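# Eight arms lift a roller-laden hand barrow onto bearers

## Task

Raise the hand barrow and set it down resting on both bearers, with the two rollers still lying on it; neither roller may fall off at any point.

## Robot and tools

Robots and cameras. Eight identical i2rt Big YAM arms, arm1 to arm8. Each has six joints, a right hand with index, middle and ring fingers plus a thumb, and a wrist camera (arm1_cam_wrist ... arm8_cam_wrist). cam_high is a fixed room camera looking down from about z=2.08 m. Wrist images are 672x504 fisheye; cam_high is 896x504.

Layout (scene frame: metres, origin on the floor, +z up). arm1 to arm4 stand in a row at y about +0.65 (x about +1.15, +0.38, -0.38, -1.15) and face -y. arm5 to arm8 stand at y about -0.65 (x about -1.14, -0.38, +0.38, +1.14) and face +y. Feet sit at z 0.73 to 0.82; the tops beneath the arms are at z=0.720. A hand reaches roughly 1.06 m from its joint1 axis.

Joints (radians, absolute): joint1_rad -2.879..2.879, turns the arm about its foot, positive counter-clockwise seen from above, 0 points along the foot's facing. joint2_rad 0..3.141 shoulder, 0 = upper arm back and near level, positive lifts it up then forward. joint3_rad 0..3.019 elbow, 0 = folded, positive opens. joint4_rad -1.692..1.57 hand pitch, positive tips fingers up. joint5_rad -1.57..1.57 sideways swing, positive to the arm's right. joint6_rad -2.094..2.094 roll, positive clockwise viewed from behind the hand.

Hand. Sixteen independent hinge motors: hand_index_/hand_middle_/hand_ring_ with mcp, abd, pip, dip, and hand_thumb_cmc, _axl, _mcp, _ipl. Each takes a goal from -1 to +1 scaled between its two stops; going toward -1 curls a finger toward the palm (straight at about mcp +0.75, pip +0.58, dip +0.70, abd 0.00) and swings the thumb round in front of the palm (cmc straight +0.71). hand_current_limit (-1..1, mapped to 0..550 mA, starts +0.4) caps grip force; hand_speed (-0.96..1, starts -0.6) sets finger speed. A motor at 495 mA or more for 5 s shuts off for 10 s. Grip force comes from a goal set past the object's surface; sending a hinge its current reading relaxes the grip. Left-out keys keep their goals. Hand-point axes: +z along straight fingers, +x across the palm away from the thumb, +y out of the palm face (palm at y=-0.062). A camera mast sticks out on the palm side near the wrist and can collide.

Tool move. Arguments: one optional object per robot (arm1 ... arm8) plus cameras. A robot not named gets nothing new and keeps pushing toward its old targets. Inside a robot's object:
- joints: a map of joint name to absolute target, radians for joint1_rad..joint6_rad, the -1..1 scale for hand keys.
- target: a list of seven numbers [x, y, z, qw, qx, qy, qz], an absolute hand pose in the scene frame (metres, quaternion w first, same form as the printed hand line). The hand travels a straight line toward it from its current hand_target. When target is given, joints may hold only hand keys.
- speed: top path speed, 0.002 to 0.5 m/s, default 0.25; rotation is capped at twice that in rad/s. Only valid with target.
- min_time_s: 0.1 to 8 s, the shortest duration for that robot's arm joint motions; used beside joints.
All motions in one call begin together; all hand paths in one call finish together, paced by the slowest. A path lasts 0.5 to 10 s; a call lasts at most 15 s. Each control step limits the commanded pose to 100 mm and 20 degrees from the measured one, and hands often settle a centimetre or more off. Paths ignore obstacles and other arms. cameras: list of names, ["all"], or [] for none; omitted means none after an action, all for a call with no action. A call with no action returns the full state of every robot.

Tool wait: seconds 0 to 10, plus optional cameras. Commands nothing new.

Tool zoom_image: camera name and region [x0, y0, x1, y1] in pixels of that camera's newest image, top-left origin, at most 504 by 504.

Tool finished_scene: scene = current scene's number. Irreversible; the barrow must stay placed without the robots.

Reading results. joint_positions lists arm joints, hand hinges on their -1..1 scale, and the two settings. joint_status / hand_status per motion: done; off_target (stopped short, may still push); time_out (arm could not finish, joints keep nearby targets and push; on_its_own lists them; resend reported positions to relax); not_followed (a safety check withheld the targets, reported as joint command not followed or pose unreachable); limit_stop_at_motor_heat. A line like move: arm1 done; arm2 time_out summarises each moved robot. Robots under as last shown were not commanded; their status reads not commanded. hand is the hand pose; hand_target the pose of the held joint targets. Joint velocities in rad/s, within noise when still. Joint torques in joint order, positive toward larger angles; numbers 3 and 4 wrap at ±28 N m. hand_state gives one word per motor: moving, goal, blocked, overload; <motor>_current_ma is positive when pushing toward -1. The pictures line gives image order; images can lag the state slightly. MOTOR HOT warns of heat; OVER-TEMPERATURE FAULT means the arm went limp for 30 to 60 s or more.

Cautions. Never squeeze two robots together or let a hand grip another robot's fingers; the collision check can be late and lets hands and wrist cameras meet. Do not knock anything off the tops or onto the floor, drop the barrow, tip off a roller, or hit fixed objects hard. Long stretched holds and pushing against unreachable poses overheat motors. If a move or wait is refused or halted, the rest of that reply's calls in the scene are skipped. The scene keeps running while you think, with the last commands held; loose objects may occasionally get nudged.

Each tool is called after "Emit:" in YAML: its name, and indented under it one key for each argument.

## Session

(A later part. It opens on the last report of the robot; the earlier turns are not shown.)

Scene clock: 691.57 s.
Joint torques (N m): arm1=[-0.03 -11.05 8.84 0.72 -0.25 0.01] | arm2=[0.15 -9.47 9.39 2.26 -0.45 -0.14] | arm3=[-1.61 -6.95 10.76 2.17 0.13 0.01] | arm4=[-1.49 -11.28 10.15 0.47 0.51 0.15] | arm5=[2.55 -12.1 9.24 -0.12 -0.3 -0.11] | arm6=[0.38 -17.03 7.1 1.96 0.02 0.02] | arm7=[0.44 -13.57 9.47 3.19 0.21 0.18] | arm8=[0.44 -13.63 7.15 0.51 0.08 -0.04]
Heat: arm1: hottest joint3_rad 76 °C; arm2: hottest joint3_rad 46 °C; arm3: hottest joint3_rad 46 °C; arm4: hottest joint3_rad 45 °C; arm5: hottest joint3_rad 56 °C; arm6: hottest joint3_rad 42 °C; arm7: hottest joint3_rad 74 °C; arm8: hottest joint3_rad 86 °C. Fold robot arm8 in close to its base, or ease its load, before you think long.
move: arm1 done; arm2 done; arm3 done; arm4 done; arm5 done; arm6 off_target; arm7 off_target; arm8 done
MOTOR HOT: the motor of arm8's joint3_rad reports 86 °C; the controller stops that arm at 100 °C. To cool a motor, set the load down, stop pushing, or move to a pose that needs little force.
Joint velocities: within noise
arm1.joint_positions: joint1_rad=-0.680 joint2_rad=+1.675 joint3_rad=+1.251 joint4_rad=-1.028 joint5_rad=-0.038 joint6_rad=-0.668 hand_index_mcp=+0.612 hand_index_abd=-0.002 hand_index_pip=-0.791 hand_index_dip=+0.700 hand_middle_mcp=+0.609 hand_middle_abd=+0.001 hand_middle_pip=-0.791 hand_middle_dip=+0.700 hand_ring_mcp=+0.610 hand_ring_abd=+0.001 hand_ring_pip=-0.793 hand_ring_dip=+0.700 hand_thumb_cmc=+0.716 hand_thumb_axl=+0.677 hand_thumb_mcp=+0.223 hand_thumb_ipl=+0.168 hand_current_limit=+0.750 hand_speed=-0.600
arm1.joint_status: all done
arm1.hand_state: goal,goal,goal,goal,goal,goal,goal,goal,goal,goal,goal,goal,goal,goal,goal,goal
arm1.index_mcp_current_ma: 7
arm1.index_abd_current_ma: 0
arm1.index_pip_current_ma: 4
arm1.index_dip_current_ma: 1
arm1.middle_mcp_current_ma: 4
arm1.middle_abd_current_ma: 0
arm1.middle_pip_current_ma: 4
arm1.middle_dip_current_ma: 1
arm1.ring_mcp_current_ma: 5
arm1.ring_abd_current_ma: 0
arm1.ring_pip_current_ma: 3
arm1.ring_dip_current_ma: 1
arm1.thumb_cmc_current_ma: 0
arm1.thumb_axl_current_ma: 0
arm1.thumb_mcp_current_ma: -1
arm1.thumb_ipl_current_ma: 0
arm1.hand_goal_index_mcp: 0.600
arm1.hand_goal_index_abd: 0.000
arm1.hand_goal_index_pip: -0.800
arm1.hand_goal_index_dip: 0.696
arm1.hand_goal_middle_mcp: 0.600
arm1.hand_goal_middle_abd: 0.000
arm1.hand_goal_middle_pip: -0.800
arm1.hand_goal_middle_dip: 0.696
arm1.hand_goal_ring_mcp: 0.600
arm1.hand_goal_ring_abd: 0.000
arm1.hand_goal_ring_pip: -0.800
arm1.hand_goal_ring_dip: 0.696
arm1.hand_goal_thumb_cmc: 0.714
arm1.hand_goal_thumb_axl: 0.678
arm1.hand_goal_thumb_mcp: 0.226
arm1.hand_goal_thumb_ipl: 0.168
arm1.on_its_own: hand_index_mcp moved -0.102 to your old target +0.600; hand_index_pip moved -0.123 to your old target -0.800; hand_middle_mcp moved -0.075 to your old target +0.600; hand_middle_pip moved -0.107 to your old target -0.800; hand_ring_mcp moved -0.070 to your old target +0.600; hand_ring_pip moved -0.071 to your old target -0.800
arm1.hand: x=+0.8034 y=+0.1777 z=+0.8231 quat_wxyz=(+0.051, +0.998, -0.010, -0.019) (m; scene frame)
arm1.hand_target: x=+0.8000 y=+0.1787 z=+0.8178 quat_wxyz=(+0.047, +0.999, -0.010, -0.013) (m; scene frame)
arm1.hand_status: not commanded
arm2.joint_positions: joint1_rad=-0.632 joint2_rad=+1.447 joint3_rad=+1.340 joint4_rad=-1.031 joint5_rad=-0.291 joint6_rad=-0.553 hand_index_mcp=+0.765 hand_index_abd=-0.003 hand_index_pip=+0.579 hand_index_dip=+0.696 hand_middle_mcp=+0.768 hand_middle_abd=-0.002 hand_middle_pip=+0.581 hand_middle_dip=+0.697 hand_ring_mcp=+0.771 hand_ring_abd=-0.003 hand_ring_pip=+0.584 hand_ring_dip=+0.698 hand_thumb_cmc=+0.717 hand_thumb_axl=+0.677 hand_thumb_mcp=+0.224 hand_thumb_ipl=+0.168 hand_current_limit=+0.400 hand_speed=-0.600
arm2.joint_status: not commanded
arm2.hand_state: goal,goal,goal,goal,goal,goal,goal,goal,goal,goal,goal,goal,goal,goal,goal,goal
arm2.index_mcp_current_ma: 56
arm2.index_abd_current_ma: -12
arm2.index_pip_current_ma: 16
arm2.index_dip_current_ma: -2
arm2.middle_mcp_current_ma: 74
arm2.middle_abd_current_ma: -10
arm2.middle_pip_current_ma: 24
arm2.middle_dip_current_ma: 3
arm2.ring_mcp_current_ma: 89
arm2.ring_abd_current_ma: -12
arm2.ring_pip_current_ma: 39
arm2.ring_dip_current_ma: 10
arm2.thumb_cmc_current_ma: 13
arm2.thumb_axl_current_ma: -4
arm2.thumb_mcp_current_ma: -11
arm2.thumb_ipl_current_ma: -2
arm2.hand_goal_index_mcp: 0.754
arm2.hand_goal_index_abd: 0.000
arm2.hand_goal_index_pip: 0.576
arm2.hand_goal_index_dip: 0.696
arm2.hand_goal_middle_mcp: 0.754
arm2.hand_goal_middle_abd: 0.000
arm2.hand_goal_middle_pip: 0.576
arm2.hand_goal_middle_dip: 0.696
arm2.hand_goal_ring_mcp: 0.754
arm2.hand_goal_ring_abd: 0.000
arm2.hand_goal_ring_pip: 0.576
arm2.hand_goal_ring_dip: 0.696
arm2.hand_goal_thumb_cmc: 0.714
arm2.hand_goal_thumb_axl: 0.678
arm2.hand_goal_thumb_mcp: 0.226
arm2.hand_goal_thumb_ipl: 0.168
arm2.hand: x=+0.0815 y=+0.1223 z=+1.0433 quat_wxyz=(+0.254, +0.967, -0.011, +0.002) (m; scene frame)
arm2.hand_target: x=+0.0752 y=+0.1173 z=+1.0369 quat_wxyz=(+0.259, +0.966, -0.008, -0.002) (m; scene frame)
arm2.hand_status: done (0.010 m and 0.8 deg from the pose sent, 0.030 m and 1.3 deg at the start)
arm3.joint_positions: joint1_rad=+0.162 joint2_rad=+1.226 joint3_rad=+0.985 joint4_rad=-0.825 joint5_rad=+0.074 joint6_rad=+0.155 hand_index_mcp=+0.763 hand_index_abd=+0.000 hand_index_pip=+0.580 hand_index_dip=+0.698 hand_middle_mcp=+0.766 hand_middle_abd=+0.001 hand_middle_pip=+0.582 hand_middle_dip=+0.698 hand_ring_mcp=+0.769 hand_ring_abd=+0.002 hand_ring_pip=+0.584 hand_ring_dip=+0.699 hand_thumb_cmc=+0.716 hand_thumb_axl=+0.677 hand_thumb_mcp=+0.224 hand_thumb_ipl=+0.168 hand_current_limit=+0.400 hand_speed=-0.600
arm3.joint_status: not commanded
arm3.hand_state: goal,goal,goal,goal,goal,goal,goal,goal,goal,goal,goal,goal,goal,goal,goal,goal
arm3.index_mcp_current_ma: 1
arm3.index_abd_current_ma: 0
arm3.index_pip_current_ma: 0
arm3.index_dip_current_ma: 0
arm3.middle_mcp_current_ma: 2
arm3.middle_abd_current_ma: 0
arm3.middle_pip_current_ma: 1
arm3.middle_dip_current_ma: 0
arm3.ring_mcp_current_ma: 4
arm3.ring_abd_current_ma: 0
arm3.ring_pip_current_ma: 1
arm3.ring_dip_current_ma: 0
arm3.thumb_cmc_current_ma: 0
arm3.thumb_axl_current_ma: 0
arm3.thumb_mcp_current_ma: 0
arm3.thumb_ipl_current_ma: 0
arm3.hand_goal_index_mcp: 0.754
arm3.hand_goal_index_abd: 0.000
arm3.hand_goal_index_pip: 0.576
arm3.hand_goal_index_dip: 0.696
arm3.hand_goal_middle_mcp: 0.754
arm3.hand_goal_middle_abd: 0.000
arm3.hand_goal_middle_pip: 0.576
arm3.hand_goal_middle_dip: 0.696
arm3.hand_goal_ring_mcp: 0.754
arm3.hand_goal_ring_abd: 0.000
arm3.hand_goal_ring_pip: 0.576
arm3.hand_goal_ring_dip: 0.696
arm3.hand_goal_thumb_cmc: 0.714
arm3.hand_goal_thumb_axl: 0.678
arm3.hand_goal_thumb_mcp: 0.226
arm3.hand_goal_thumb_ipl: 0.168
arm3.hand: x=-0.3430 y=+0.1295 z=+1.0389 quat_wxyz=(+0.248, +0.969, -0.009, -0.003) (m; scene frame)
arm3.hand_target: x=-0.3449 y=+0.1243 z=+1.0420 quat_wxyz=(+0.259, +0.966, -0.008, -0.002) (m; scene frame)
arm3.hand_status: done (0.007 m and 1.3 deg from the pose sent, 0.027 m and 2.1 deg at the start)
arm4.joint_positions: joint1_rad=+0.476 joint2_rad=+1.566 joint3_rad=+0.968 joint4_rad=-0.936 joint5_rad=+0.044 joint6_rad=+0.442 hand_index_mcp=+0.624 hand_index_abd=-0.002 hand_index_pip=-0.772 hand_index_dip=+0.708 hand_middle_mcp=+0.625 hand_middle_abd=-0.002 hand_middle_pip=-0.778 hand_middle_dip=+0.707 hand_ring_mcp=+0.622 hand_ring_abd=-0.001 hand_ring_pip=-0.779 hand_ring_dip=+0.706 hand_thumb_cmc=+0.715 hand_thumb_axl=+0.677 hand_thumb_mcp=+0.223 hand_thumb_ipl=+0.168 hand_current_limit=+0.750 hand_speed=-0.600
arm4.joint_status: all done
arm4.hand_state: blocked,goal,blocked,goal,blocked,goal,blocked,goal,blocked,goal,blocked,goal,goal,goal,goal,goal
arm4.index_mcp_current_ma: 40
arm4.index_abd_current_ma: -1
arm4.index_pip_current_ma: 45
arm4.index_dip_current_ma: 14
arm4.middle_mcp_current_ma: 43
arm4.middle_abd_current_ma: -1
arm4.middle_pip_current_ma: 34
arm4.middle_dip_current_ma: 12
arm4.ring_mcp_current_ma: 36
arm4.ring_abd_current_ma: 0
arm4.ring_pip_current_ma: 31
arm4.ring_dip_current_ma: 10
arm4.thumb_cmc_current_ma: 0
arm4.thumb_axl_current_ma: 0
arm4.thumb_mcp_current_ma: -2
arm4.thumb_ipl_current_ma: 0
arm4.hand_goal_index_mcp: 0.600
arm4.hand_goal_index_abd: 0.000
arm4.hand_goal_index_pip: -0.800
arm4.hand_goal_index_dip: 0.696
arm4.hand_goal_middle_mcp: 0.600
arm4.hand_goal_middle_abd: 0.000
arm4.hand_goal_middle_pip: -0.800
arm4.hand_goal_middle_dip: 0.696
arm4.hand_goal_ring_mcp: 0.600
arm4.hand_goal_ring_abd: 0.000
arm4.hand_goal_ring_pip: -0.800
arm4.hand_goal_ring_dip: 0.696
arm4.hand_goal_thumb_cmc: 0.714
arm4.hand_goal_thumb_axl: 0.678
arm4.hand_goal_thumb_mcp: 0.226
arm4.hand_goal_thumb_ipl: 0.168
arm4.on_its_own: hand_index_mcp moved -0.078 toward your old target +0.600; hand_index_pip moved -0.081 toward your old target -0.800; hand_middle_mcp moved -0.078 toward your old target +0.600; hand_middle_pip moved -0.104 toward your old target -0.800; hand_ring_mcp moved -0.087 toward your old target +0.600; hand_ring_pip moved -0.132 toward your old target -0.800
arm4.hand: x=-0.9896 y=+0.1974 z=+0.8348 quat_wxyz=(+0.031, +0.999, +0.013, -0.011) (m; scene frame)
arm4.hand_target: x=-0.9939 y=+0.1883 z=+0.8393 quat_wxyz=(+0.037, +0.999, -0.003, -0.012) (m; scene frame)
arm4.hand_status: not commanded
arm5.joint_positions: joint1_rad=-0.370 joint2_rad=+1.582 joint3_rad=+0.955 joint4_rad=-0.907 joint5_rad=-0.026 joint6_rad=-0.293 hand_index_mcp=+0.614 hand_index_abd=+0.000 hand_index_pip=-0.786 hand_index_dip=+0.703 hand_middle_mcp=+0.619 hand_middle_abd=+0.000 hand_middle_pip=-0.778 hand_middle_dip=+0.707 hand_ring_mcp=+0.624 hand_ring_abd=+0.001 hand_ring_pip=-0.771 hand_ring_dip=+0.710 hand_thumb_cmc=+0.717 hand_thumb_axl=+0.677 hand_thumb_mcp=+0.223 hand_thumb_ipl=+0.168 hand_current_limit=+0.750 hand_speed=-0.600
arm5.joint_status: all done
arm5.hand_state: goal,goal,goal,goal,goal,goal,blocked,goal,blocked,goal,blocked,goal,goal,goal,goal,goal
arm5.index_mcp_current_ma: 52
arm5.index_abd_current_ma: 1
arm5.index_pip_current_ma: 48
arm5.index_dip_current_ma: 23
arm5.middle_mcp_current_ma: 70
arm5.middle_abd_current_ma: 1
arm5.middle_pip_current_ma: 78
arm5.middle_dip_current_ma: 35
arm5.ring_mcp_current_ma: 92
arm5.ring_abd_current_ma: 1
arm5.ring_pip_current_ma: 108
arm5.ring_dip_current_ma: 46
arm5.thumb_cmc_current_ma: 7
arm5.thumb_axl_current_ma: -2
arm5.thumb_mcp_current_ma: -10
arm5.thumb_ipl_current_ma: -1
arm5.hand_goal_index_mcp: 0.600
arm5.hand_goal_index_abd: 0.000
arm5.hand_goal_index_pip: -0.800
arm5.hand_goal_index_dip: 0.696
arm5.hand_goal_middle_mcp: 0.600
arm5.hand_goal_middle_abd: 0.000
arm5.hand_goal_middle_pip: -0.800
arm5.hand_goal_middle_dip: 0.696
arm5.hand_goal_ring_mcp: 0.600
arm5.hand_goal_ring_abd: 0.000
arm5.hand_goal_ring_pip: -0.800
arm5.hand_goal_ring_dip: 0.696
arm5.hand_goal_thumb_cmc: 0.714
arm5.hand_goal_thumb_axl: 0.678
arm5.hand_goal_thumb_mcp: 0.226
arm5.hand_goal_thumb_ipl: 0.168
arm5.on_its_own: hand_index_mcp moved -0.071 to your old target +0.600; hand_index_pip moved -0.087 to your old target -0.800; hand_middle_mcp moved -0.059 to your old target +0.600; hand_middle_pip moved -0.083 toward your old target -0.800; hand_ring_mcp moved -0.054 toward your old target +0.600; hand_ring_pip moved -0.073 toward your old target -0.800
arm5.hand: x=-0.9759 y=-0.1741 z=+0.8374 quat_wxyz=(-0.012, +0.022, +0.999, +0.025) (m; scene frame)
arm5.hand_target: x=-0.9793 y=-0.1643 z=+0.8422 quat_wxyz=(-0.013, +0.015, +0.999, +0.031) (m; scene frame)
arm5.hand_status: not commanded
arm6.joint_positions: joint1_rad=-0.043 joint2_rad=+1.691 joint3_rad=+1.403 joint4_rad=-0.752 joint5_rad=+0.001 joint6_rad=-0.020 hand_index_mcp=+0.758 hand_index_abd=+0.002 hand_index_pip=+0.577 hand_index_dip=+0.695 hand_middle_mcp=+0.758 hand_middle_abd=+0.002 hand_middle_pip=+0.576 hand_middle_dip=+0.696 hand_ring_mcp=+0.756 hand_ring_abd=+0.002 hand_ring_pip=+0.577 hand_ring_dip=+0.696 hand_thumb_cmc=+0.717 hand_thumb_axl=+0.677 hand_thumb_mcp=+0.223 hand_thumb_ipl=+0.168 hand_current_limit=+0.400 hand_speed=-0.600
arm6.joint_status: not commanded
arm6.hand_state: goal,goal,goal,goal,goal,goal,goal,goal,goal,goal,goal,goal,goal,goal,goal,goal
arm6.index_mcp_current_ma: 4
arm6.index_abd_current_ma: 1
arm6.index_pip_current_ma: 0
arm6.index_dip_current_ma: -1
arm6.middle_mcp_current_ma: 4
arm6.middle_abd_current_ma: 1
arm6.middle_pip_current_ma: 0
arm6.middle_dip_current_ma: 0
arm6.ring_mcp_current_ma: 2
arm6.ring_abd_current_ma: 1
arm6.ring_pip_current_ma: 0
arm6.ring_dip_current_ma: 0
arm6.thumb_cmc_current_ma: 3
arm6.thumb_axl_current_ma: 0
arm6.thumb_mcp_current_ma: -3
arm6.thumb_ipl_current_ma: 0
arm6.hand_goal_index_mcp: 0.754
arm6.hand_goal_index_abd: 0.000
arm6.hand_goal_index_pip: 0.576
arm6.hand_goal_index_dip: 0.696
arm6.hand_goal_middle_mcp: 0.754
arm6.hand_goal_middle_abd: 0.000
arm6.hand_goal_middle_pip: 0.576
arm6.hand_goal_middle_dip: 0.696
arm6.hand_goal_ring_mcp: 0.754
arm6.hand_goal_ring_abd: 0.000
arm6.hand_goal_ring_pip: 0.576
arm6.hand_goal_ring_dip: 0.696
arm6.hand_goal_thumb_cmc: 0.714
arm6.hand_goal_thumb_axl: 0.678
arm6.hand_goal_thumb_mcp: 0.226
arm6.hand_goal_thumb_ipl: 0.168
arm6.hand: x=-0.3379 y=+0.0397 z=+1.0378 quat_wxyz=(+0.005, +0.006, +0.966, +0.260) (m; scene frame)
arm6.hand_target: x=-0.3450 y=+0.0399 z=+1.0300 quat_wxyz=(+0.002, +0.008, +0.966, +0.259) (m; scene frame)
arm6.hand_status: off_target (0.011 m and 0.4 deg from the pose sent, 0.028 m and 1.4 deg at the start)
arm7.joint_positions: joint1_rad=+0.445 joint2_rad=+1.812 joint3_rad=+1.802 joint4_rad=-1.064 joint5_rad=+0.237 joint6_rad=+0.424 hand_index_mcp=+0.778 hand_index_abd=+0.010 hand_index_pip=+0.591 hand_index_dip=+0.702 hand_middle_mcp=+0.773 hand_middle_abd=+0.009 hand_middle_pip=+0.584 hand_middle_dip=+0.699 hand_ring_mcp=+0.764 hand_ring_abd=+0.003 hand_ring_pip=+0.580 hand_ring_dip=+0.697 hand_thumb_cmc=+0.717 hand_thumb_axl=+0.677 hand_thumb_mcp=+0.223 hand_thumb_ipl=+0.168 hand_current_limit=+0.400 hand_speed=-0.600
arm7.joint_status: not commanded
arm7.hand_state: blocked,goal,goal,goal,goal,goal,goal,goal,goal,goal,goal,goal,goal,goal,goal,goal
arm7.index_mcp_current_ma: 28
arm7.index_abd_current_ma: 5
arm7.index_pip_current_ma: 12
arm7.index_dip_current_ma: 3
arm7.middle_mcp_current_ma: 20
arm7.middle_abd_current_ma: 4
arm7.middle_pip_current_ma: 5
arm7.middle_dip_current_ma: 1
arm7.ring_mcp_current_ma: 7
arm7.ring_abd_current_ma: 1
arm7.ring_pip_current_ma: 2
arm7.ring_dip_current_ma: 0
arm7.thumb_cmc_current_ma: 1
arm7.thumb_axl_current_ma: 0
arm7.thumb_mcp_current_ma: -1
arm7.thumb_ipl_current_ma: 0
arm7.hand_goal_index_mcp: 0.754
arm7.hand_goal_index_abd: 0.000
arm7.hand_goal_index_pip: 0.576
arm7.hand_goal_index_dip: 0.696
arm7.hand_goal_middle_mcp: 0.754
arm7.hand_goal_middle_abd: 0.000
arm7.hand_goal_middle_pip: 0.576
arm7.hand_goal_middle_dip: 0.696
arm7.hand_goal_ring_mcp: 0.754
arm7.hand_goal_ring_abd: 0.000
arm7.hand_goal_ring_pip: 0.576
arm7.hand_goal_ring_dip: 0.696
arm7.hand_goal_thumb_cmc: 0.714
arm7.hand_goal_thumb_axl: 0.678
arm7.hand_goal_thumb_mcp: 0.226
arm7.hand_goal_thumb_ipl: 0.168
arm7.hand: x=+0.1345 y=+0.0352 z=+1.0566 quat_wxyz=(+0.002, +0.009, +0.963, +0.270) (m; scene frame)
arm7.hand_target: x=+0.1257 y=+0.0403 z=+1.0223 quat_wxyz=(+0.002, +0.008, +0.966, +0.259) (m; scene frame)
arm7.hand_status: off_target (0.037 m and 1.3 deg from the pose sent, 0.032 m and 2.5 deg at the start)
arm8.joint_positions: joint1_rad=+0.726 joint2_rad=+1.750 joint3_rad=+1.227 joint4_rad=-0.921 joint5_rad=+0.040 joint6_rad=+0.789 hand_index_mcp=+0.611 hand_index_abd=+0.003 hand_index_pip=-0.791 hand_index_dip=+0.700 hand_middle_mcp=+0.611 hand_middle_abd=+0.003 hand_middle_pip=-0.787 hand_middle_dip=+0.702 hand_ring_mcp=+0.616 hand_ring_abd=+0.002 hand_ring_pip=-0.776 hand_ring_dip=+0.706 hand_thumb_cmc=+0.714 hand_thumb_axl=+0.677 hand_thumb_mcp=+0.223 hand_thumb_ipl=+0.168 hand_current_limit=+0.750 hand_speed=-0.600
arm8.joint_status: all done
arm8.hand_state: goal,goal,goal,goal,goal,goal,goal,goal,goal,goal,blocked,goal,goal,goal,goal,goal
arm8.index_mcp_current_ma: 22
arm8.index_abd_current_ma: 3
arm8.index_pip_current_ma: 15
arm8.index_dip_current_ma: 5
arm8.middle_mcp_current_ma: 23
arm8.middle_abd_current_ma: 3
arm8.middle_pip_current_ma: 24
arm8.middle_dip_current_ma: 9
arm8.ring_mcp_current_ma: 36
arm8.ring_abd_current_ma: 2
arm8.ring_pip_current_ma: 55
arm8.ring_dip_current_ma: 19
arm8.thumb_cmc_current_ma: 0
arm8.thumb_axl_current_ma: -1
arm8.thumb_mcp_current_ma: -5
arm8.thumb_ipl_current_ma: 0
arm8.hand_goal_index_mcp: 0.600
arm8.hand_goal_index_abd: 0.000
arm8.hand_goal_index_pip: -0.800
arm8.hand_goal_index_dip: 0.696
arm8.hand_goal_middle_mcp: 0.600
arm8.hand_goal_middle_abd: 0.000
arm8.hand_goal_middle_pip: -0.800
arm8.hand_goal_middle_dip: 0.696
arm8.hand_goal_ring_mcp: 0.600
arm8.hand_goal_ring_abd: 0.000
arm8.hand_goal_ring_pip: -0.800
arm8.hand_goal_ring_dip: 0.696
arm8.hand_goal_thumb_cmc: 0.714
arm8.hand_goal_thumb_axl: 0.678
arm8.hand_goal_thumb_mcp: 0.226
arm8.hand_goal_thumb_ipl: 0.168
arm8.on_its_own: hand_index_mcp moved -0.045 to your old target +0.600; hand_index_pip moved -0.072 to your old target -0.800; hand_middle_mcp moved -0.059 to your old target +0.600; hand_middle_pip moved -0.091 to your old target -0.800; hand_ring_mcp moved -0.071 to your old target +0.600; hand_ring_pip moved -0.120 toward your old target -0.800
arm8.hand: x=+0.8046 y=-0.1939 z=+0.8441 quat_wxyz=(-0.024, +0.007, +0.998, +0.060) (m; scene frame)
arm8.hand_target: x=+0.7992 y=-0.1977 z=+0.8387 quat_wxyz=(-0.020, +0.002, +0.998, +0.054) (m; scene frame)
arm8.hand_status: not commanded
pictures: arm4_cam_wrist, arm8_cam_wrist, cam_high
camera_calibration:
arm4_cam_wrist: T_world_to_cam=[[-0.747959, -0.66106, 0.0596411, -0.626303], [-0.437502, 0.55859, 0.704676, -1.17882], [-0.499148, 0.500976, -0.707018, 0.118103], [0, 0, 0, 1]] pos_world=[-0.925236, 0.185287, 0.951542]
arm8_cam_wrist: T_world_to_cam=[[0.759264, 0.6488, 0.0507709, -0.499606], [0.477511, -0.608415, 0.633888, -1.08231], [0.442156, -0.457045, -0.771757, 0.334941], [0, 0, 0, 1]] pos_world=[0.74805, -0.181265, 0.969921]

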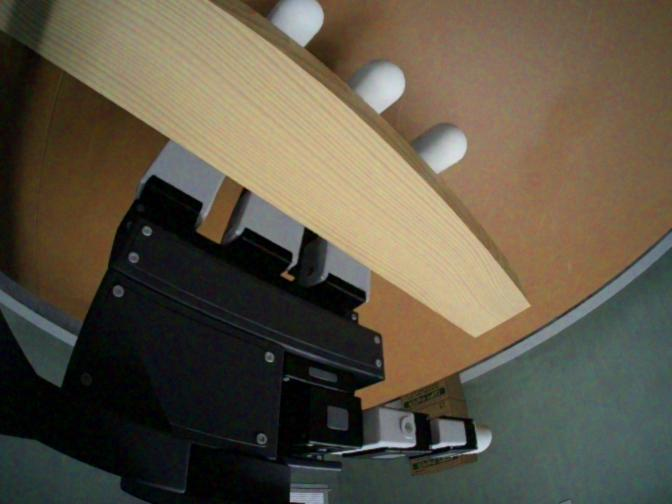

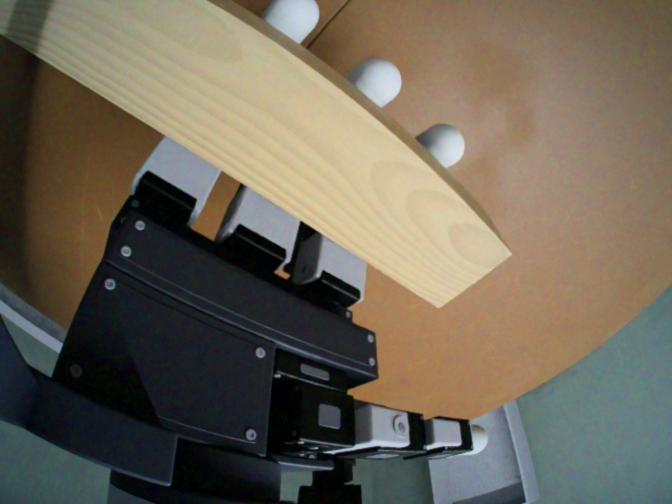

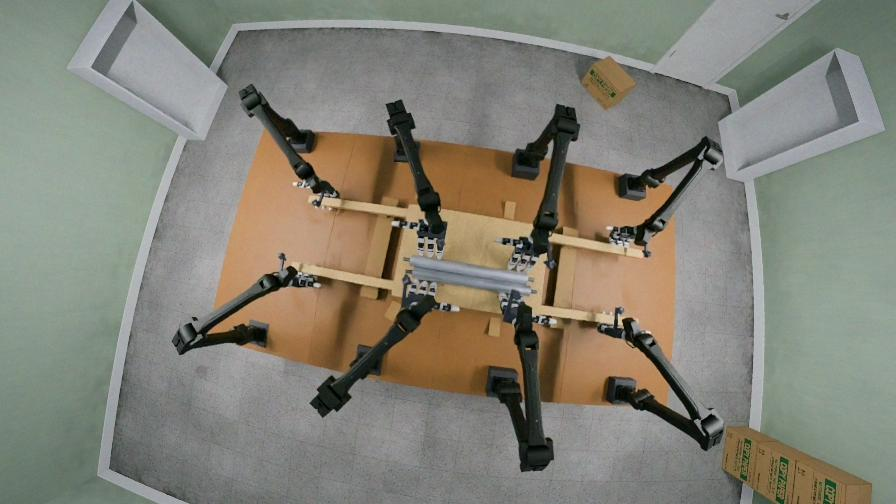

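Emit:
move:
  arm7: {"target":[0.134,0.005,1.068,0.0021,0.0077,0.9659,0.2588],"speed":0.03}
  arm1: {"joints":{"joint2_rad":1.71,"hand_index_pip":-0.66,"hand_middle_pip":-0.66,"hand_ring_pip":-0.66,"hand_index_mcp":0.754,"hand_middle_mcp":0.754,"hand_ring_mcp":0.754},"min_time_s":1}
  arm4: {"joints":{"joint2_rad":1.6,"hand_index_pip":-0.66,"hand_middle_pip":-0.66,"hand_ring_pip":-0.66,"hand_index_mcp":0.754,"hand_middle_mcp":0.754,"hand_ring_mcp":0.754},"min_time_s":1}
  arm5: {"joints":{"joint2_rad":1.615,"hand_index_pip":-0.66,"hand_middle_pip":-0.66,"hand_ring_pip":-0.66,"hand_index_mcp":0.754,"hand_middle_mcp":0.754,"hand_ring_mcp":0.754},"min_time_s":1}
  arm8: {"joints":{"joint2_rad":1.785,"hand_index_pip":-0.66,"hand_middle_pip":-0.66,"hand_ring_pip":-0.66,"hand_index_mcp":0.754,"hand_middle_mcp":0.754,"hand_ring_mcp":0.754},"min_time_s":1}
  cameras: ["cam_high"]

Emit:
zoom_image:
  camera: "cam_high"
  region: [380, 200, 570, 330]

Scene clock: 761.40 s.
Joint torques (N m): arm1=[0.15 -10.7 8.68 0.75 -0.18 0.01] | arm2=[0.15 -9.99 9.5 2.21 -0.4 -0.13] | arm3=[-1.49 -6.89 10.93 1.72 0.14 0] | arm4=[-1.03 -10.64 10.02 0.36 0.3 0.07] | arm5=[2.32 -11.81 9.05 -0.18 -0.2 -0.09] | arm6=[0.32 -17.03 7.13 1.92 0.03 0.02] | arm7=[0.85 -16.15 10.18 1.05 0.5 0.24] | arm8=[-0.38 -13.33 7.01 0.47 0.08 -0.03]
Heat: arm1: hottest joint3_rad 55 °C; arm2: hottest joint3_rad 45 °C; arm3: hottest joint3_rad 43 °C; arm4: hottest joint3_rad 39 °C; arm5: hottest joint3_rad 51 °C; arm6: hottest joint3_rad 43 °C; arm7: hottest joint3_rad 59 °C; arm8: hottest joint3_rad 60 °C.
move: arm1 done; arm4 done; arm5 done; arm7 done; arm8 done
MOTOR HOT: cleared for the motors of arm8.
Joint velocities: within noise
arm1.joint_positions: joint1_rad=-0.681 joint2_rad=+1.694 joint3_rad=+1.251 joint4_rad=-1.029 joint5_rad=-0.039 joint6_rad=-0.668 hand_index_mcp=+0.754 hand_index_abd=-0.002 hand_index_pip=-0.660 hand_index_dip=+0.699 hand_middle_mcp=+0.754 hand_middle_abd=+0.001 hand_middle_pip=-0.660 hand_middle_dip=+0.700 hand_ring_mcp=+0.754 hand_ring_abd=+0.001 hand_ring_pip=-0.660 hand_ring_dip=+0.700 hand_thumb_cmc=+0.716 hand_thumb_axl=+0.677 hand_thumb_mcp=+0.223 hand_thumb_ipl=+0.168 hand_current_limit=+0.750 hand_speed=-0.600
arm1.joint_status: all done
arm1.hand_state: goal,goal,goal,goal,goal,goal,goal,goal,goal,goal,goal,goal,goal,goal,goal,goal
arm1.index_mcp_current_ma: 0
arm1.index_abd_current_ma: 0
arm1.index_pip_current_ma: 0
arm1.index_dip_current_ma: 1
arm1.middle_mcp_current_ma: 0
arm1.middle_abd_current_ma: 0
arm1.middle_pip_current_ma: 0
arm1.middle_dip_current_ma: 1
arm1.ring_mcp_current_ma: 0
arm1.ring_abd_current_ma: 0
arm1.ring_pip_current_ma: 0
arm1.ring_dip_current_ma: 1
arm1.thumb_cmc_current_ma: 0
arm1.thumb_axl_current_ma: 0
arm1.thumb_mcp_current_ma: -1
arm1.thumb_ipl_current_ma: 0
arm1.hand_goal_index_mcp: 0.754
arm1.hand_goal_index_abd: 0.000
arm1.hand_goal_index_pip: -0.660
arm1.hand_goal_index_dip: 0.696
arm1.hand_goal_middle_mcp: 0.754
arm1.hand_goal_middle_abd: 0.000
arm1.hand_goal_middle_pip: -0.660
arm1.hand_goal_middle_dip: 0.696
arm1.hand_goal_ring_mcp: 0.754
arm1.hand_goal_ring_abd: 0.000
arm1.hand_goal_ring_pip: -0.660
arm1.hand_goal_ring_dip: 0.696
arm1.hand_goal_thumb_cmc: 0.714
arm1.hand_goal_thumb_axl: 0.678
arm1.hand_goal_thumb_mcp: 0.226
arm1.hand_goal_thumb_ipl: 0.168
arm1.hand: x=+0.8038 y=+0.1785 z=+0.8121 quat_wxyz=(+0.043, +0.999, -0.010, -0.012) (m; scene frame)
arm1.hand_target: x=+0.8004 y=+0.1794 z=+0.8067 quat_wxyz=(+0.039, +0.999, -0.010, -0.007) (m; scene frame)
arm1.hand_status: not commanded
arm2, arm3, arm6: as last shown
arm2.joint_positions: joint1_rad=-0.632 joint2_rad=+1.448 joint3_rad=+1.340 joint4_rad=-1.021 joint5_rad=-0.291 joint6_rad=-0.553 hand_index_mcp=+0.765 hand_index_abd=-0.003 hand_index_pip=+0.579 hand_index_dip=+0.696 hand_middle_mcp=+0.765 hand_middle_abd=-0.002 hand_middle_pip=+0.581 hand_middle_dip=+0.697 hand_ring_mcp=+0.764 hand_ring_abd=-0.003 hand_ring_pip=+0.581 hand_ring_dip=+0.698 hand_thumb_cmc=+0.717 hand_thumb_axl=+0.677 hand_thumb_mcp=+0.224 hand_thumb_ipl=+0.168 hand_current_limit=+0.400 hand_speed=-0.600
arm2.middle_mcp_current_ma: 57
arm2.middle_pip_current_ma: 22
arm2.ring_mcp_current_ma: 49
arm2.ring_pip_current_ma: 22
arm2.hand: x=+0.0803 y=+0.1207 z=+1.0445 quat_wxyz=(+0.258, +0.966, -0.011, -0.001) (m; scene frame)
arm3.joint_positions: joint1_rad=+0.162 joint2_rad=+1.226 joint3_rad=+0.983 joint4_rad=-0.813 joint5_rad=+0.074 joint6_rad=+0.155 hand_index_mcp=+0.763 hand_index_abd=+0.000 hand_index_pip=+0.580 hand_index_dip=+0.698 hand_middle_mcp=+0.763 hand_middle_abd=+0.001 hand_middle_pip=+0.581 hand_middle_dip=+0.698 hand_ring_mcp=+0.764 hand_ring_abd=+0.002 hand_ring_pip=+0.582 hand_ring_dip=+0.699 hand_thumb_cmc=+0.716 hand_thumb_axl=+0.677 hand_thumb_mcp=+0.224 hand_thumb_ipl=+0.168 hand_current_limit=+0.400 hand_speed=-0.600
arm3.middle_mcp_current_ma: 1
arm3.middle_pip_current_ma: 0
arm3.ring_mcp_current_ma: 2
arm3.ring_pip_current_ma: 0
arm3.hand: x=-0.3427 y=+0.1276 z=+1.0405 quat_wxyz=(+0.253, +0.967, -0.010, -0.002) (m; scene frame)
arm3.hand_target: x=-0.3449 y=+0.1242 z=+1.0421 quat_wxyz=(+0.259, +0.966, -0.008, -0.002) (m; scene frame)
arm4.joint_positions: joint1_rad=+0.472 joint2_rad=+1.583 joint3_rad=+0.968 joint4_rad=-0.936 joint5_rad=+0.049 joint6_rad=+0.451 hand_index_mcp=+0.754 hand_index_abd=-0.002 hand_index_pip=-0.660 hand_index_dip=+0.700 hand_middle_mcp=+0.753 hand_middle_abd=-0.002 hand_middle_pip=-0.660 hand_middle_dip=+0.700 hand_ring_mcp=+0.754 hand_ring_abd=-0.001 hand_ring_pip=-0.660 hand_ring_dip=+0.700 hand_thumb_cmc=+0.715 hand_thumb_axl=+0.677 hand_thumb_mcp=+0.223 hand_thumb_ipl=+0.168 hand_current_limit=+0.750 hand_speed=-0.600
arm4.joint_status: all done
arm4.hand_state: goal,goal,goal,goal,goal,goal,goal,goal,goal,goal,goal,goal,goal,goal,goal,goal
arm4.index_mcp_current_ma: 0
arm4.index_abd_current_ma: -1
arm4.index_pip_current_ma: 0
arm4.index_dip_current_ma: 3
arm4.middle_mcp_current_ma: 0
arm4.middle_abd_current_ma: -1
arm4.middle_pip_current_ma: 0
arm4.middle_dip_current_ma: 3
arm4.ring_mcp_current_ma: 0
arm4.ring_abd_current_ma: 0
arm4.ring_pip_current_ma: 0
arm4.ring_dip_current_ma: 3
arm4.thumb_cmc_current_ma: 0
arm4.thumb_axl_current_ma: 0
arm4.thumb_mcp_current_ma: -3
arm4.thumb_ipl_current_ma: 0
arm4.hand_goal_index_mcp: 0.754
arm4.hand_goal_index_abd: 0.000
arm4.hand_goal_index_pip: -0.660
arm4.hand_goal_index_dip: 0.696
arm4.hand_goal_middle_mcp: 0.754
arm4.hand_goal_middle_abd: 0.000
arm4.hand_goal_middle_pip: -0.660
arm4.hand_goal_middle_dip: 0.696
arm4.hand_goal_ring_mcp: 0.754
arm4.hand_goal_ring_abd: 0.000
arm4.hand_goal_ring_pip: -0.660
arm4.hand_goal_ring_dip: 0.696
arm4.hand_goal_thumb_cmc: 0.714
arm4.hand_goal_thumb_axl: 0.678
arm4.hand_goal_thumb_mcp: 0.226
arm4.hand_goal_thumb_ipl: 0.168
arm4.hand: x=-0.9936 y=+0.1978 z=+0.8273 quat_wxyz=(+0.025, +1.000, +0.007, -0.017) (m; scene frame)
arm4.hand_target: x=-0.9946 y=+0.1899 z=+0.8279 quat_wxyz=(+0.026, +1.000, -0.002, -0.018) (m; scene frame)
arm4.hand_status: not commanded
arm5.joint_positions: joint1_rad=-0.370 joint2_rad=+1.602 joint3_rad=+0.955 joint4_rad=-0.907 joint5_rad=-0.028 joint6_rad=-0.293 hand_index_mcp=+0.753 hand_index_abd=+0.000 hand_index_pip=-0.660 hand_index_dip=+0.699 hand_middle_mcp=+0.753 hand_middle_abd=+0.000 hand_middle_pip=-0.660 hand_middle_dip=+0.699 hand_ring_mcp=+0.753 hand_ring_abd=+0.001 hand_ring_pip=-0.660 hand_ring_dip=+0.700 hand_thumb_cmc=+0.717 hand_thumb_axl=+0.677 hand_thumb_mcp=+0.223 hand_thumb_ipl=+0.168 hand_current_limit=+0.750 hand_speed=-0.600
arm5.joint_status: all done
arm5.hand_state: goal,goal,goal,goal,goal,goal,goal,goal,goal,goal,goal,goal,goal,goal,goal,goal
arm5.index_mcp_current_ma: -2
arm5.index_abd_current_ma: 1
arm5.index_pip_current_ma: 0
arm5.index_dip_current_ma: 9
arm5.middle_mcp_current_ma: -2
arm5.middle_abd_current_ma: 1
arm5.middle_pip_current_ma: 0
arm5.middle_dip_current_ma: 10
arm5.ring_mcp_current_ma: -1
arm5.ring_abd_current_ma: 1
arm5.ring_pip_current_ma: 0
arm5.ring_dip_current_ma: 10
arm5.thumb_cmc_current_ma: 7
arm5.thumb_axl_current_ma: -2
arm5.thumb_mcp_current_ma: -10
arm5.thumb_ipl_current_ma: -1
arm5.hand_goal_index_mcp: 0.754
arm5.hand_goal_index_abd: 0.000
arm5.hand_goal_index_pip: -0.660
arm5.hand_goal_index_dip: 0.696
arm5.hand_goal_middle_mcp: 0.754
arm5.hand_goal_middle_abd: 0.000
arm5.hand_goal_middle_pip: -0.660
arm5.hand_goal_middle_dip: 0.696
arm5.hand_goal_ring_mcp: 0.754
arm5.hand_goal_ring_abd: 0.000
arm5.hand_goal_ring_pip: -0.660
arm5.hand_goal_ring_dip: 0.696
arm5.hand_goal_thumb_cmc: 0.714
arm5.hand_goal_thumb_axl: 0.678
arm5.hand_goal_thumb_mcp: 0.226
arm5.hand_goal_thumb_ipl: 0.168
arm5.hand: x=-0.9771 y=-0.1758 z=+0.8279 quat_wxyz=(-0.016, +0.022, +0.999, +0.016) (m; scene frame)
arm5.hand_target: x=-0.9801 y=-0.1665 z=+0.8298 quat_wxyz=(-0.017, +0.015, +1.000, +0.019) (m; scene frame)
arm5.hand_status: not commanded
arm6.joint_positions: joint1_rad=-0.043 joint2_rad=+1.691 joint3_rad=+1.403 joint4_rad=-0.752 joint5_rad=+0.001 joint6_rad=-0.020 hand_index_mcp=+0.758 hand_index_abd=+0.002 hand_index_pip=+0.577 hand_index_dip=+0.695 hand_middle_mcp=+0.758 hand_middle_abd=+0.002 hand_middle_pip=+0.576 hand_middle_dip=+0.696 hand_ring_mcp=+0.758 hand_ring_abd=+0.002 hand_ring_pip=+0.577 hand_ring_dip=+0.696 hand_thumb_cmc=+0.717 hand_thumb_axl=+0.677 hand_thumb_mcp=+0.223 hand_thumb_ipl=+0.168 hand_current_limit=+0.400 hand_speed=-0.600
arm6.middle_mcp_current_ma: 5
arm6.ring_mcp_current_ma: 5
arm7.joint_positions: joint1_rad=+0.455 joint2_rad=+1.754 joint3_rad=+1.769 joint4_rad=-1.099 joint5_rad=+0.237 joint6_rad=+0.432 hand_index_mcp=+0.764 hand_index_abd=+0.003 hand_index_pip=+0.581 hand_index_dip=+0.699 hand_middle_mcp=+0.765 hand_middle_abd=+0.003 hand_middle_pip=+0.581 hand_middle_dip=+0.699 hand_ring_mcp=+0.764 hand_ring_abd=+0.003 hand_ring_pip=+0.580 hand_ring_dip=+0.697 hand_thumb_cmc=+0.717 hand_thumb_axl=+0.677 hand_thumb_mcp=+0.223 hand_thumb_ipl=+0.168 hand_current_limit=+0.400 hand_speed=-0.600
arm7.joint_status: not commanded
arm7.hand_state: goal,goal,goal,goal,goal,goal,goal,goal,goal,goal,goal,goal,goal,goal,goal,goal
arm7.index_mcp_current_ma: 7
arm7.index_abd_current_ma: 1
arm7.index_pip_current_ma: 2
arm7.index_dip_current_ma: 1
arm7.middle_mcp_current_ma: 9
arm7.middle_abd_current_ma: 1
arm7.middle_pip_current_ma: 2
arm7.middle_dip_current_ma: 1
arm7.ring_mcp_current_ma: 7
arm7.ring_abd_current_ma: 1
arm7.ring_pip_current_ma: 2
arm7.ring_dip_current_ma: 0
arm7.thumb_cmc_current_ma: 1
arm7.thumb_axl_current_ma: 0
arm7.thumb_mcp_current_ma: -1
arm7.thumb_ipl_current_ma: 0
arm7.hand_goal_index_mcp: 0.754
arm7.hand_goal_index_abd: 0.000
arm7.hand_goal_index_pip: 0.576
arm7.hand_goal_index_dip: 0.696
arm7.hand_goal_middle_mcp: 0.754
arm7.hand_goal_middle_abd: 0.000
arm7.hand_goal_middle_pip: 0.576
arm7.hand_goal_middle_dip: 0.696
arm7.hand_goal_ring_mcp: 0.754
arm7.hand_goal_ring_abd: 0.000
arm7.hand_goal_ring_pip: 0.576
arm7.hand_goal_ring_dip: 0.696
arm7.hand_goal_thumb_cmc: 0.714
arm7.hand_goal_thumb_axl: 0.678
arm7.hand_goal_thumb_mcp: 0.226
arm7.hand_goal_thumb_ipl: 0.168
arm7.hand: x=+0.1381 y=+0.0126 z=+1.0731 quat_wxyz=(+0.002, +0.007, +0.964, +0.266) (m; scene frame)
arm7.hand_target: x=+0.1339 y=+0.0051 z=+1.0681 quat_wxyz=(+0.002, +0.007, +0.966, +0.259) (m; scene frame)
arm7.hand_status: done (0.010 m and 0.8 deg from the pose sent, 0.032 m and 1.3 deg at the start)
arm8.joint_positions: joint1_rad=+0.729 joint2_rad=+1.767 joint3_rad=+1.227 joint4_rad=-0.922 joint5_rad=+0.040 joint6_rad=+0.789 hand_index_mcp=+0.754 hand_index_abd=+0.003 hand_index_pip=-0.660 hand_index_dip=+0.699 hand_middle_mcp=+0.754 hand_middle_abd=+0.003 hand_middle_pip=-0.660 hand_middle_dip=+0.700 hand_ring_mcp=+0.754 hand_ring_abd=+0.002 hand_ring_pip=-0.660 hand_ring_dip=+0.700 hand_thumb_cmc=+0.714 hand_thumb_axl=+0.677 hand_thumb_mcp=+0.223 hand_thumb_ipl=+0.168 hand_current_limit=+0.750 hand_speed=-0.600
arm8.joint_status: all done
arm8.hand_state: goal,goal,goal,goal,goal,goal,goal,goal,goal,goal,goal,goal,goal,goal,goal,goal
arm8.index_mcp_current_ma: 0
arm8.index_abd_current_ma: 3
arm8.index_pip_current_ma: 0
arm8.index_dip_current_ma: 4
arm8.middle_mcp_current_ma: 0
arm8.middle_abd_current_ma: 3
arm8.middle_pip_current_ma: 0
arm8.middle_dip_current_ma: 5
arm8.ring_mcp_current_ma: 0
arm8.ring_abd_current_ma: 2
arm8.ring_pip_current_ma: 0
arm8.ring_dip_current_ma: 5
arm8.thumb_cmc_current_ma: 0
arm8.thumb_axl_current_ma: -1
arm8.thumb_mcp_current_ma: -5
arm8.thumb_ipl_current_ma: 0
arm8.hand_goal_index_mcp: 0.754
arm8.hand_goal_index_abd: 0.000
arm8.hand_goal_index_pip: -0.660
arm8.hand_goal_index_dip: 0.696
arm8.hand_goal_middle_mcp: 0.754
arm8.hand_goal_middle_abd: 0.000
arm8.hand_goal_middle_pip: -0.660
arm8.hand_goal_middle_dip: 0.696
arm8.hand_goal_ring_mcp: 0.754
arm8.hand_goal_ring_abd: 0.000
arm8.hand_goal_ring_pip: -0.660
arm8.hand_goal_ring_dip: 0.696
arm8.hand_goal_thumb_cmc: 0.714
arm8.hand_goal_thumb_axl: 0.678
arm8.hand_goal_thumb_mcp: 0.226
arm8.hand_goal_thumb_ipl: 0.168
arm8.hand: x=+0.8042 y=-0.1960 z=+0.8349 quat_wxyz=(-0.018, +0.005, +0.998, +0.053) (m; scene frame)
arm8.hand_target: x=+0.8004 y=-0.1988 z=+0.8281 quat_wxyz=(-0.013, +0.002, +0.999, +0.047) (m; scene frame)
arm8.hand_status: not commanded
pictures: cam_high

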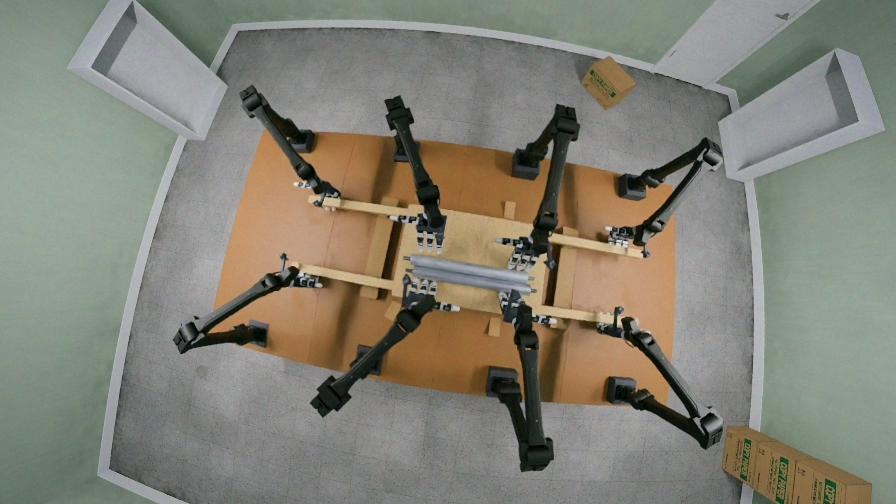

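Scaled by 2.653 from the camera's 896x504 image, which has a finer 1280x720 frame.

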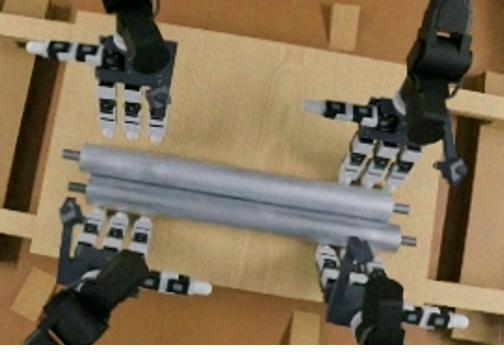

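Emit:
move:
  arm7: {"target":[0.134,0.003,1.022,0.0021,0.0077,0.9659,0.2588],"speed":0.05}
  arm1: {"target":[0.803,0.30,0.815,0.0436,0.9990,-0.0080,-0.0003],"speed":0.12}
  arm4: {"target":[-0.990,0.32,0.83,0.0436,0.9990,-0.0080,-0.0003],"speed":0.12}
  arm5: {"target":[-0.976,-0.298,0.832,0.0003,0.0080,0.9990,0.0436],"speed":0.12}
  arm8: {"target":[0.803,-0.318,0.838,0.0003,0.0080,0.9990,0.0436],"speed":0.12}
  cameras: ["cam_high"]

Emit:
zoom_image:
  camera: "cam_high"
  region: [380, 200, 570, 330]

Scene clock: 778.83 s.
Joint torques (N m): arm1=[0.32 -10.58 7.08 1.17 -0.27 0] | arm2=[-0.56 -9.99 9.68 1.96 -0.34 -0.14] | arm3=[-1.49 -6.89 10.93 1.72 0.13 0.01] | arm4=[0.21 -8.82 7.77 1.11 0.33 0.08] | arm5=[0.44 -9.11 7.56 0.44 -0.13 -0.15] | arm6=[0.21 -16.97 7.13 1.91 0.02 0.01] | arm7=[0.85 -15.68 10.15 2.03 0.53 0.24] | arm8=[0.09 -14.39 6.16 0.06 0.26 -0.01]
Heat: arm1: hottest joint3_rad 53 °C; arm2: hottest joint3_rad 45 °C; arm3: hottest joint3_rad 43 °C; arm4: hottest joint3_rad 39 °C; arm5: hottest joint3_rad 50 °C; arm6: hottest joint3_rad 42 °C; arm7: hottest joint3_rad 57 °C; arm8: hottest joint3_rad 58 °C.
move: arm1 done; arm4 done; arm5 off_target; arm7 done; arm8 off_target
Joint velocities: within noise
arm1.joint_positions: joint1_rad=-0.879 joint2_rad=+1.518 joint3_rad=+1.024 joint4_rad=-1.025 joint5_rad=-0.071 joint6_rad=-0.867 hand_index_mcp=+0.754 hand_index_abd=-0.002 hand_index_pip=-0.660 hand_index_dip=+0.699 hand_middle_mcp=+0.754 hand_middle_abd=+0.001 hand_middle_pip=-0.660 hand_middle_dip=+0.700 hand_ring_mcp=+0.754 hand_ring_abd=+0.001 hand_ring_pip=-0.660 hand_ring_dip=+0.700 hand_thumb_cmc=+0.716 hand_thumb_axl=+0.677 hand_thumb_mcp=+0.223 hand_thumb_ipl=+0.168 hand_current_limit=+0.750 hand_speed=-0.600
arm1.joint_status: not commanded
arm1.hand_state: goal,goal,goal,goal,goal,goal,goal,goal,goal,goal,goal,goal,goal,goal,goal,goal
arm1.index_mcp_current_ma: 0
arm1.index_abd_current_ma: 0
arm1.index_pip_current_ma: 0
arm1.index_dip_current_ma: 1
arm1.middle_mcp_current_ma: 0
arm1.middle_abd_current_ma: 0
arm1.middle_pip_current_ma: 0
arm1.middle_dip_current_ma: 1
arm1.ring_mcp_current_ma: 0
arm1.ring_abd_current_ma: 0
arm1.ring_pip_current_ma: 0
arm1.ring_dip_current_ma: 1
arm1.thumb_cmc_current_ma: 0
arm1.thumb_axl_current_ma: 0
arm1.thumb_mcp_current_ma: -1
arm1.thumb_ipl_current_ma: 0
arm1.hand_goal_index_mcp: 0.754
arm1.hand_goal_index_abd: 0.000
arm1.hand_goal_index_pip: -0.660
arm1.hand_goal_index_dip: 0.696
arm1.hand_goal_middle_mcp: 0.754
arm1.hand_goal_middle_abd: 0.000
arm1.hand_goal_middle_pip: -0.660
arm1.hand_goal_middle_dip: 0.696
arm1.hand_goal_ring_mcp: 0.754
arm1.hand_goal_ring_abd: 0.000
arm1.hand_goal_ring_pip: -0.660
arm1.hand_goal_ring_dip: 0.696
arm1.hand_goal_thumb_cmc: 0.714
arm1.hand_goal_thumb_axl: 0.678
arm1.hand_goal_thumb_mcp: 0.226
arm1.hand_goal_thumb_ipl: 0.168
arm1.hand: x=+0.8032 y=+0.2988 z=+0.8084 quat_wxyz=(+0.036, +0.999, -0.010, +0.006) (m; scene frame)
arm1.hand_target: x=+0.8031 y=+0.3000 z=+0.8148 quat_wxyz=(+0.043, +0.999, -0.008, +0.000) (m; scene frame)
arm1.hand_status: done (0.007 m and 1.2 deg from the pose sent, 0.121 m and 1.3 deg at the start)
arm2, arm3, arm6: as last shown
arm4.joint_positions: joint1_rad=+0.659 joint2_rad=+1.311 joint3_rad=+0.675 joint4_rad=-0.895 joint5_rad=+0.047 joint6_rad=+0.662 hand_index_mcp=+0.754 hand_index_abd=-0.002 hand_index_pip=-0.660 hand_index_dip=+0.700 hand_middle_mcp=+0.754 hand_middle_abd=-0.002 hand_middle_pip=-0.660 hand_middle_dip=+0.700 hand_ring_mcp=+0.754 hand_ring_abd=-0.001 hand_ring_pip=-0.660 hand_ring_dip=+0.700 hand_thumb_cmc=+0.715 hand_thumb_axl=+0.677 hand_thumb_mcp=+0.223 hand_thumb_ipl=+0.168 hand_current_limit=+0.750 hand_speed=-0.600
arm4.joint_status: not commanded
arm4.hand_state: goal,goal,goal,goal,goal,goal,goal,goal,goal,goal,goal,goal,goal,goal,goal,goal
arm4.index_mcp_current_ma: 0
arm4.index_abd_current_ma: -1
arm4.index_pip_current_ma: 0
arm4.index_dip_current_ma: 3
arm4.middle_mcp_current_ma: 0
arm4.middle_abd_current_ma: -1
arm4.middle_pip_current_ma: 0
arm4.middle_dip_current_ma: 3
arm4.ring_mcp_current_ma: 0
arm4.ring_abd_current_ma: 0
arm4.ring_pip_current_ma: 0
arm4.ring_dip_current_ma: 3
arm4.thumb_cmc_current_ma: 0
arm4.thumb_axl_current_ma: 0
arm4.thumb_mcp_current_ma: -3
arm4.thumb_ipl_current_ma: 0
arm4.hand_goal_index_mcp: 0.754
arm4.hand_goal_index_abd: 0.000
arm4.hand_goal_index_pip: -0.660
arm4.hand_goal_index_dip: 0.696
arm4.hand_goal_middle_mcp: 0.754
arm4.hand_goal_middle_abd: 0.000
arm4.hand_goal_middle_pip: -0.660
arm4.hand_goal_middle_dip: 0.696
arm4.hand_goal_ring_mcp: 0.754
arm4.hand_goal_ring_abd: 0.000
arm4.hand_goal_ring_pip: -0.660
arm4.hand_goal_ring_dip: 0.696
arm4.hand_goal_thumb_cmc: 0.714
arm4.hand_goal_thumb_axl: 0.678
arm4.hand_goal_thumb_mcp: 0.226
arm4.hand_goal_thumb_ipl: 0.168
arm4.hand: x=-0.9923 y=+0.3205 z=+0.8268 quat_wxyz=(+0.035, +0.999, -0.005, -0.005) (m; scene frame)
arm4.hand_target: x=-0.9900 y=+0.3201 z=+0.8300 quat_wxyz=(+0.043, +0.999, -0.008, +0.000) (m; scene frame)
arm4.hand_status: done (0.004 m and 1.2 deg from the pose sent, 0.122 m and 3.4 deg at the start)
arm5.joint_positions: joint1_rad=-0.500 joint2_rad=+1.304 joint3_rad=+0.611 joint4_rad=-0.835 joint5_rad=-0.025 joint6_rad=-0.454 hand_index_mcp=+0.754 hand_index_abd=+0.000 hand_index_pip=-0.660 hand_index_dip=+0.699 hand_middle_mcp=+0.754 hand_middle_abd=+0.000 hand_middle_pip=-0.660 hand_middle_dip=+0.699 hand_ring_mcp=+0.754 hand_ring_abd=+0.001 hand_ring_pip=-0.660 hand_ring_dip=+0.700 hand_thumb_cmc=+0.716 hand_thumb_axl=+0.677 hand_thumb_mcp=+0.223 hand_thumb_ipl=+0.168 hand_current_limit=+0.750 hand_speed=-0.600
arm5.joint_status: not commanded
arm5.hand_state: goal,goal,goal,goal,goal,goal,goal,goal,goal,goal,goal,goal,goal,goal,goal,goal
arm5.index_mcp_current_ma: -1
arm5.index_abd_current_ma: 1
arm5.index_pip_current_ma: 0
arm5.index_dip_current_ma: 9
arm5.middle_mcp_current_ma: -1
arm5.middle_abd_current_ma: 1
arm5.middle_pip_current_ma: 0
arm5.middle_dip_current_ma: 9
arm5.ring_mcp_current_ma: -1
arm5.ring_abd_current_ma: 1
arm5.ring_pip_current_ma: 0
arm5.ring_dip_current_ma: 10
arm5.thumb_cmc_current_ma: 6
arm5.thumb_axl_current_ma: -2
arm5.thumb_mcp_current_ma: -10
arm5.thumb_ipl_current_ma: -1
arm5.hand_goal_index_mcp: 0.754
arm5.hand_goal_index_abd: 0.000
arm5.hand_goal_index_pip: -0.660
arm5.hand_goal_index_dip: 0.696
arm5.hand_goal_middle_mcp: 0.754
arm5.hand_goal_middle_abd: 0.000
arm5.hand_goal_middle_pip: -0.660
arm5.hand_goal_middle_dip: 0.696
arm5.hand_goal_ring_mcp: 0.754
arm5.hand_goal_ring_abd: 0.000
arm5.hand_goal_ring_pip: -0.660
arm5.hand_goal_ring_dip: 0.696
arm5.hand_goal_thumb_cmc: 0.714
arm5.hand_goal_thumb_axl: 0.678
arm5.hand_goal_thumb_mcp: 0.226
arm5.hand_goal_thumb_ipl: 0.168
arm5.hand: x=-0.9834 y=-0.3017 z=+0.8226 quat_wxyz=(-0.007, +0.006, +1.000, +0.028) (m; scene frame)
arm5.hand_target: x=-0.9760 y=-0.2980 z=+0.8320 quat_wxyz=(+0.001, +0.008, +0.999, +0.044) (m; scene frame)
arm5.hand_status: off_target (0.013 m and 1.9 deg from the pose sent, 0.122 m and 4.0 deg at the start)
arm7.joint_positions: joint1_rad=+0.457 joint2_rad=+1.752 joint3_rad=+1.650 joint4_rad=-1.002 joint5_rad=+0.237 joint6_rad=+0.434 hand_index_mcp=+0.763 hand_index_abd=+0.003 hand_index_pip=+0.581 hand_index_dip=+0.699 hand_middle_mcp=+0.765 hand_middle_abd=+0.003 hand_middle_pip=+0.580 hand_middle_dip=+0.699 hand_ring_mcp=+0.763 hand_ring_abd=+0.003 hand_ring_pip=+0.580 hand_ring_dip=+0.697 hand_thumb_cmc=+0.717 hand_thumb_axl=+0.677 hand_thumb_mcp=+0.223 hand_thumb_ipl=+0.168 hand_current_limit=+0.400 hand_speed=-0.600
arm7.joint_status: not commanded
arm7.hand_state: goal,goal,goal,goal,goal,goal,goal,goal,goal,goal,goal,goal,goal,goal,goal,goal
arm7.index_mcp_current_ma: 6
arm7.index_abd_current_ma: 1
arm7.index_pip_current_ma: 2
arm7.index_dip_current_ma: 1
arm7.middle_mcp_current_ma: 8
arm7.middle_abd_current_ma: 1
arm7.middle_pip_current_ma: 2
arm7.middle_dip_current_ma: 1
arm7.ring_mcp_current_ma: 6
arm7.ring_abd_current_ma: 1
arm7.ring_pip_current_ma: 2
arm7.ring_dip_current_ma: 0
arm7.thumb_cmc_current_ma: 1
arm7.thumb_axl_current_ma: 0
arm7.thumb_mcp_current_ma: -1
arm7.thumb_ipl_current_ma: 0
arm7.hand_goal_index_mcp: 0.754
arm7.hand_goal_index_abd: 0.000
arm7.hand_goal_index_pip: 0.576
arm7.hand_goal_index_dip: 0.696
arm7.hand_goal_middle_mcp: 0.754
arm7.hand_goal_middle_abd: 0.000
arm7.hand_goal_middle_pip: 0.576
arm7.hand_goal_middle_dip: 0.696
arm7.hand_goal_ring_mcp: 0.754
arm7.hand_goal_ring_abd: 0.000
arm7.hand_goal_ring_pip: 0.576
arm7.hand_goal_ring_dip: 0.696
arm7.hand_goal_thumb_cmc: 0.714
arm7.hand_goal_thumb_axl: 0.678
arm7.hand_goal_thumb_mcp: 0.226
arm7.hand_goal_thumb_ipl: 0.168
arm7.hand: x=+0.1405 y=+0.0068 z=+1.0252 quat_wxyz=(+0.006, +0.006, +0.966, +0.257) (m; scene frame)
arm7.hand_target: x=+0.1342 y=+0.0030 z=+1.0219 quat_wxyz=(+0.002, +0.008, +0.966, +0.258) (m; scene frame)
arm7.hand_status: done (0.008 m and 0.5 deg from the pose sent, 0.052 m and 0.8 deg at the start)
arm8.joint_positions: joint1_rad=+0.932 joint2_rad=+1.638 joint3_rad=+1.028 joint4_rad=-0.925 joint5_rad=+0.063 joint6_rad=+0.996 hand_index_mcp=+0.754 hand_index_abd=+0.003 hand_index_pip=-0.660 hand_index_dip=+0.699 hand_middle_mcp=+0.754 hand_middle_abd=+0.003 hand_middle_pip=-0.660 hand_middle_dip=+0.700 hand_ring_mcp=+0.754 hand_ring_abd=+0.002 hand_ring_pip=-0.660 hand_ring_dip=+0.700 hand_thumb_cmc=+0.714 hand_thumb_axl=+0.677 hand_thumb_mcp=+0.223 hand_thumb_ipl=+0.168 hand_current_limit=+0.750 hand_speed=-0.600
arm8.joint_status: not commanded
arm8.hand_state: goal,goal,goal,goal,goal,goal,goal,goal,goal,goal,goal,goal,goal,goal,goal,goal
arm8.index_mcp_current_ma: 0
arm8.index_abd_current_ma: 3
arm8.index_pip_current_ma: 0
arm8.index_dip_current_ma: 4
arm8.middle_mcp_current_ma: 0
arm8.middle_abd_current_ma: 3
arm8.middle_pip_current_ma: 0
arm8.middle_dip_current_ma: 5
arm8.ring_mcp_current_ma: 0
arm8.ring_abd_current_ma: 2
arm8.ring_pip_current_ma: 0
arm8.ring_dip_current_ma: 5
arm8.thumb_cmc_current_ma: 0
arm8.thumb_axl_current_ma: -1
arm8.thumb_mcp_current_ma: -5
arm8.thumb_ipl_current_ma: 0
arm8.hand_goal_index_mcp: 0.754
arm8.hand_goal_index_abd: 0.000
arm8.hand_goal_index_pip: -0.660
arm8.hand_goal_index_dip: 0.696
arm8.hand_goal_middle_mcp: 0.754
arm8.hand_goal_middle_abd: 0.000
arm8.hand_goal_middle_pip: -0.660
arm8.hand_goal_middle_dip: 0.696
arm8.hand_goal_ring_mcp: 0.754
arm8.hand_goal_ring_abd: 0.000
arm8.hand_goal_ring_pip: -0.660
arm8.hand_goal_ring_dip: 0.696
arm8.hand_goal_thumb_cmc: 0.714
arm8.hand_goal_thumb_axl: 0.678
arm8.hand_goal_thumb_mcp: 0.226
arm8.hand_goal_thumb_ipl: 0.168
arm8.hand: x=+0.8052 y=-0.3169 z=+0.8248 quat_wxyz=(+0.008, +0.007, +0.999, +0.037) (m; scene frame)
arm8.hand_target: x=+0.8030 y=-0.3180 z=+0.8377 quat_wxyz=(+0.000, +0.008, +0.999, +0.043) (m; scene frame)
arm8.hand_status: off_target (0.013 m and 1.2 deg from the pose sent, 0.122 m and 2.4 deg at the start)
pictures: cam_high

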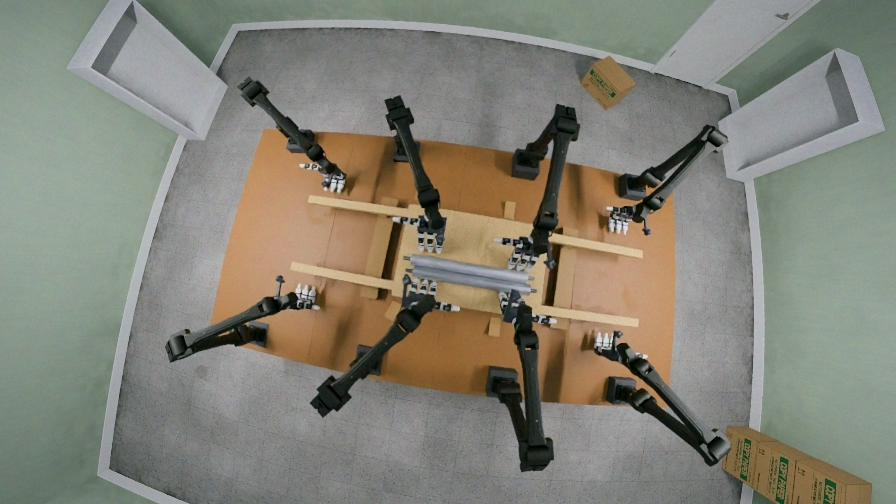

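Scaled by 2.653 from the camera's 896x504 image, which has a finer 1280x720 frame.

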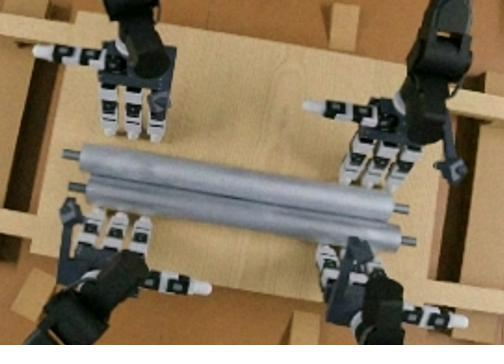

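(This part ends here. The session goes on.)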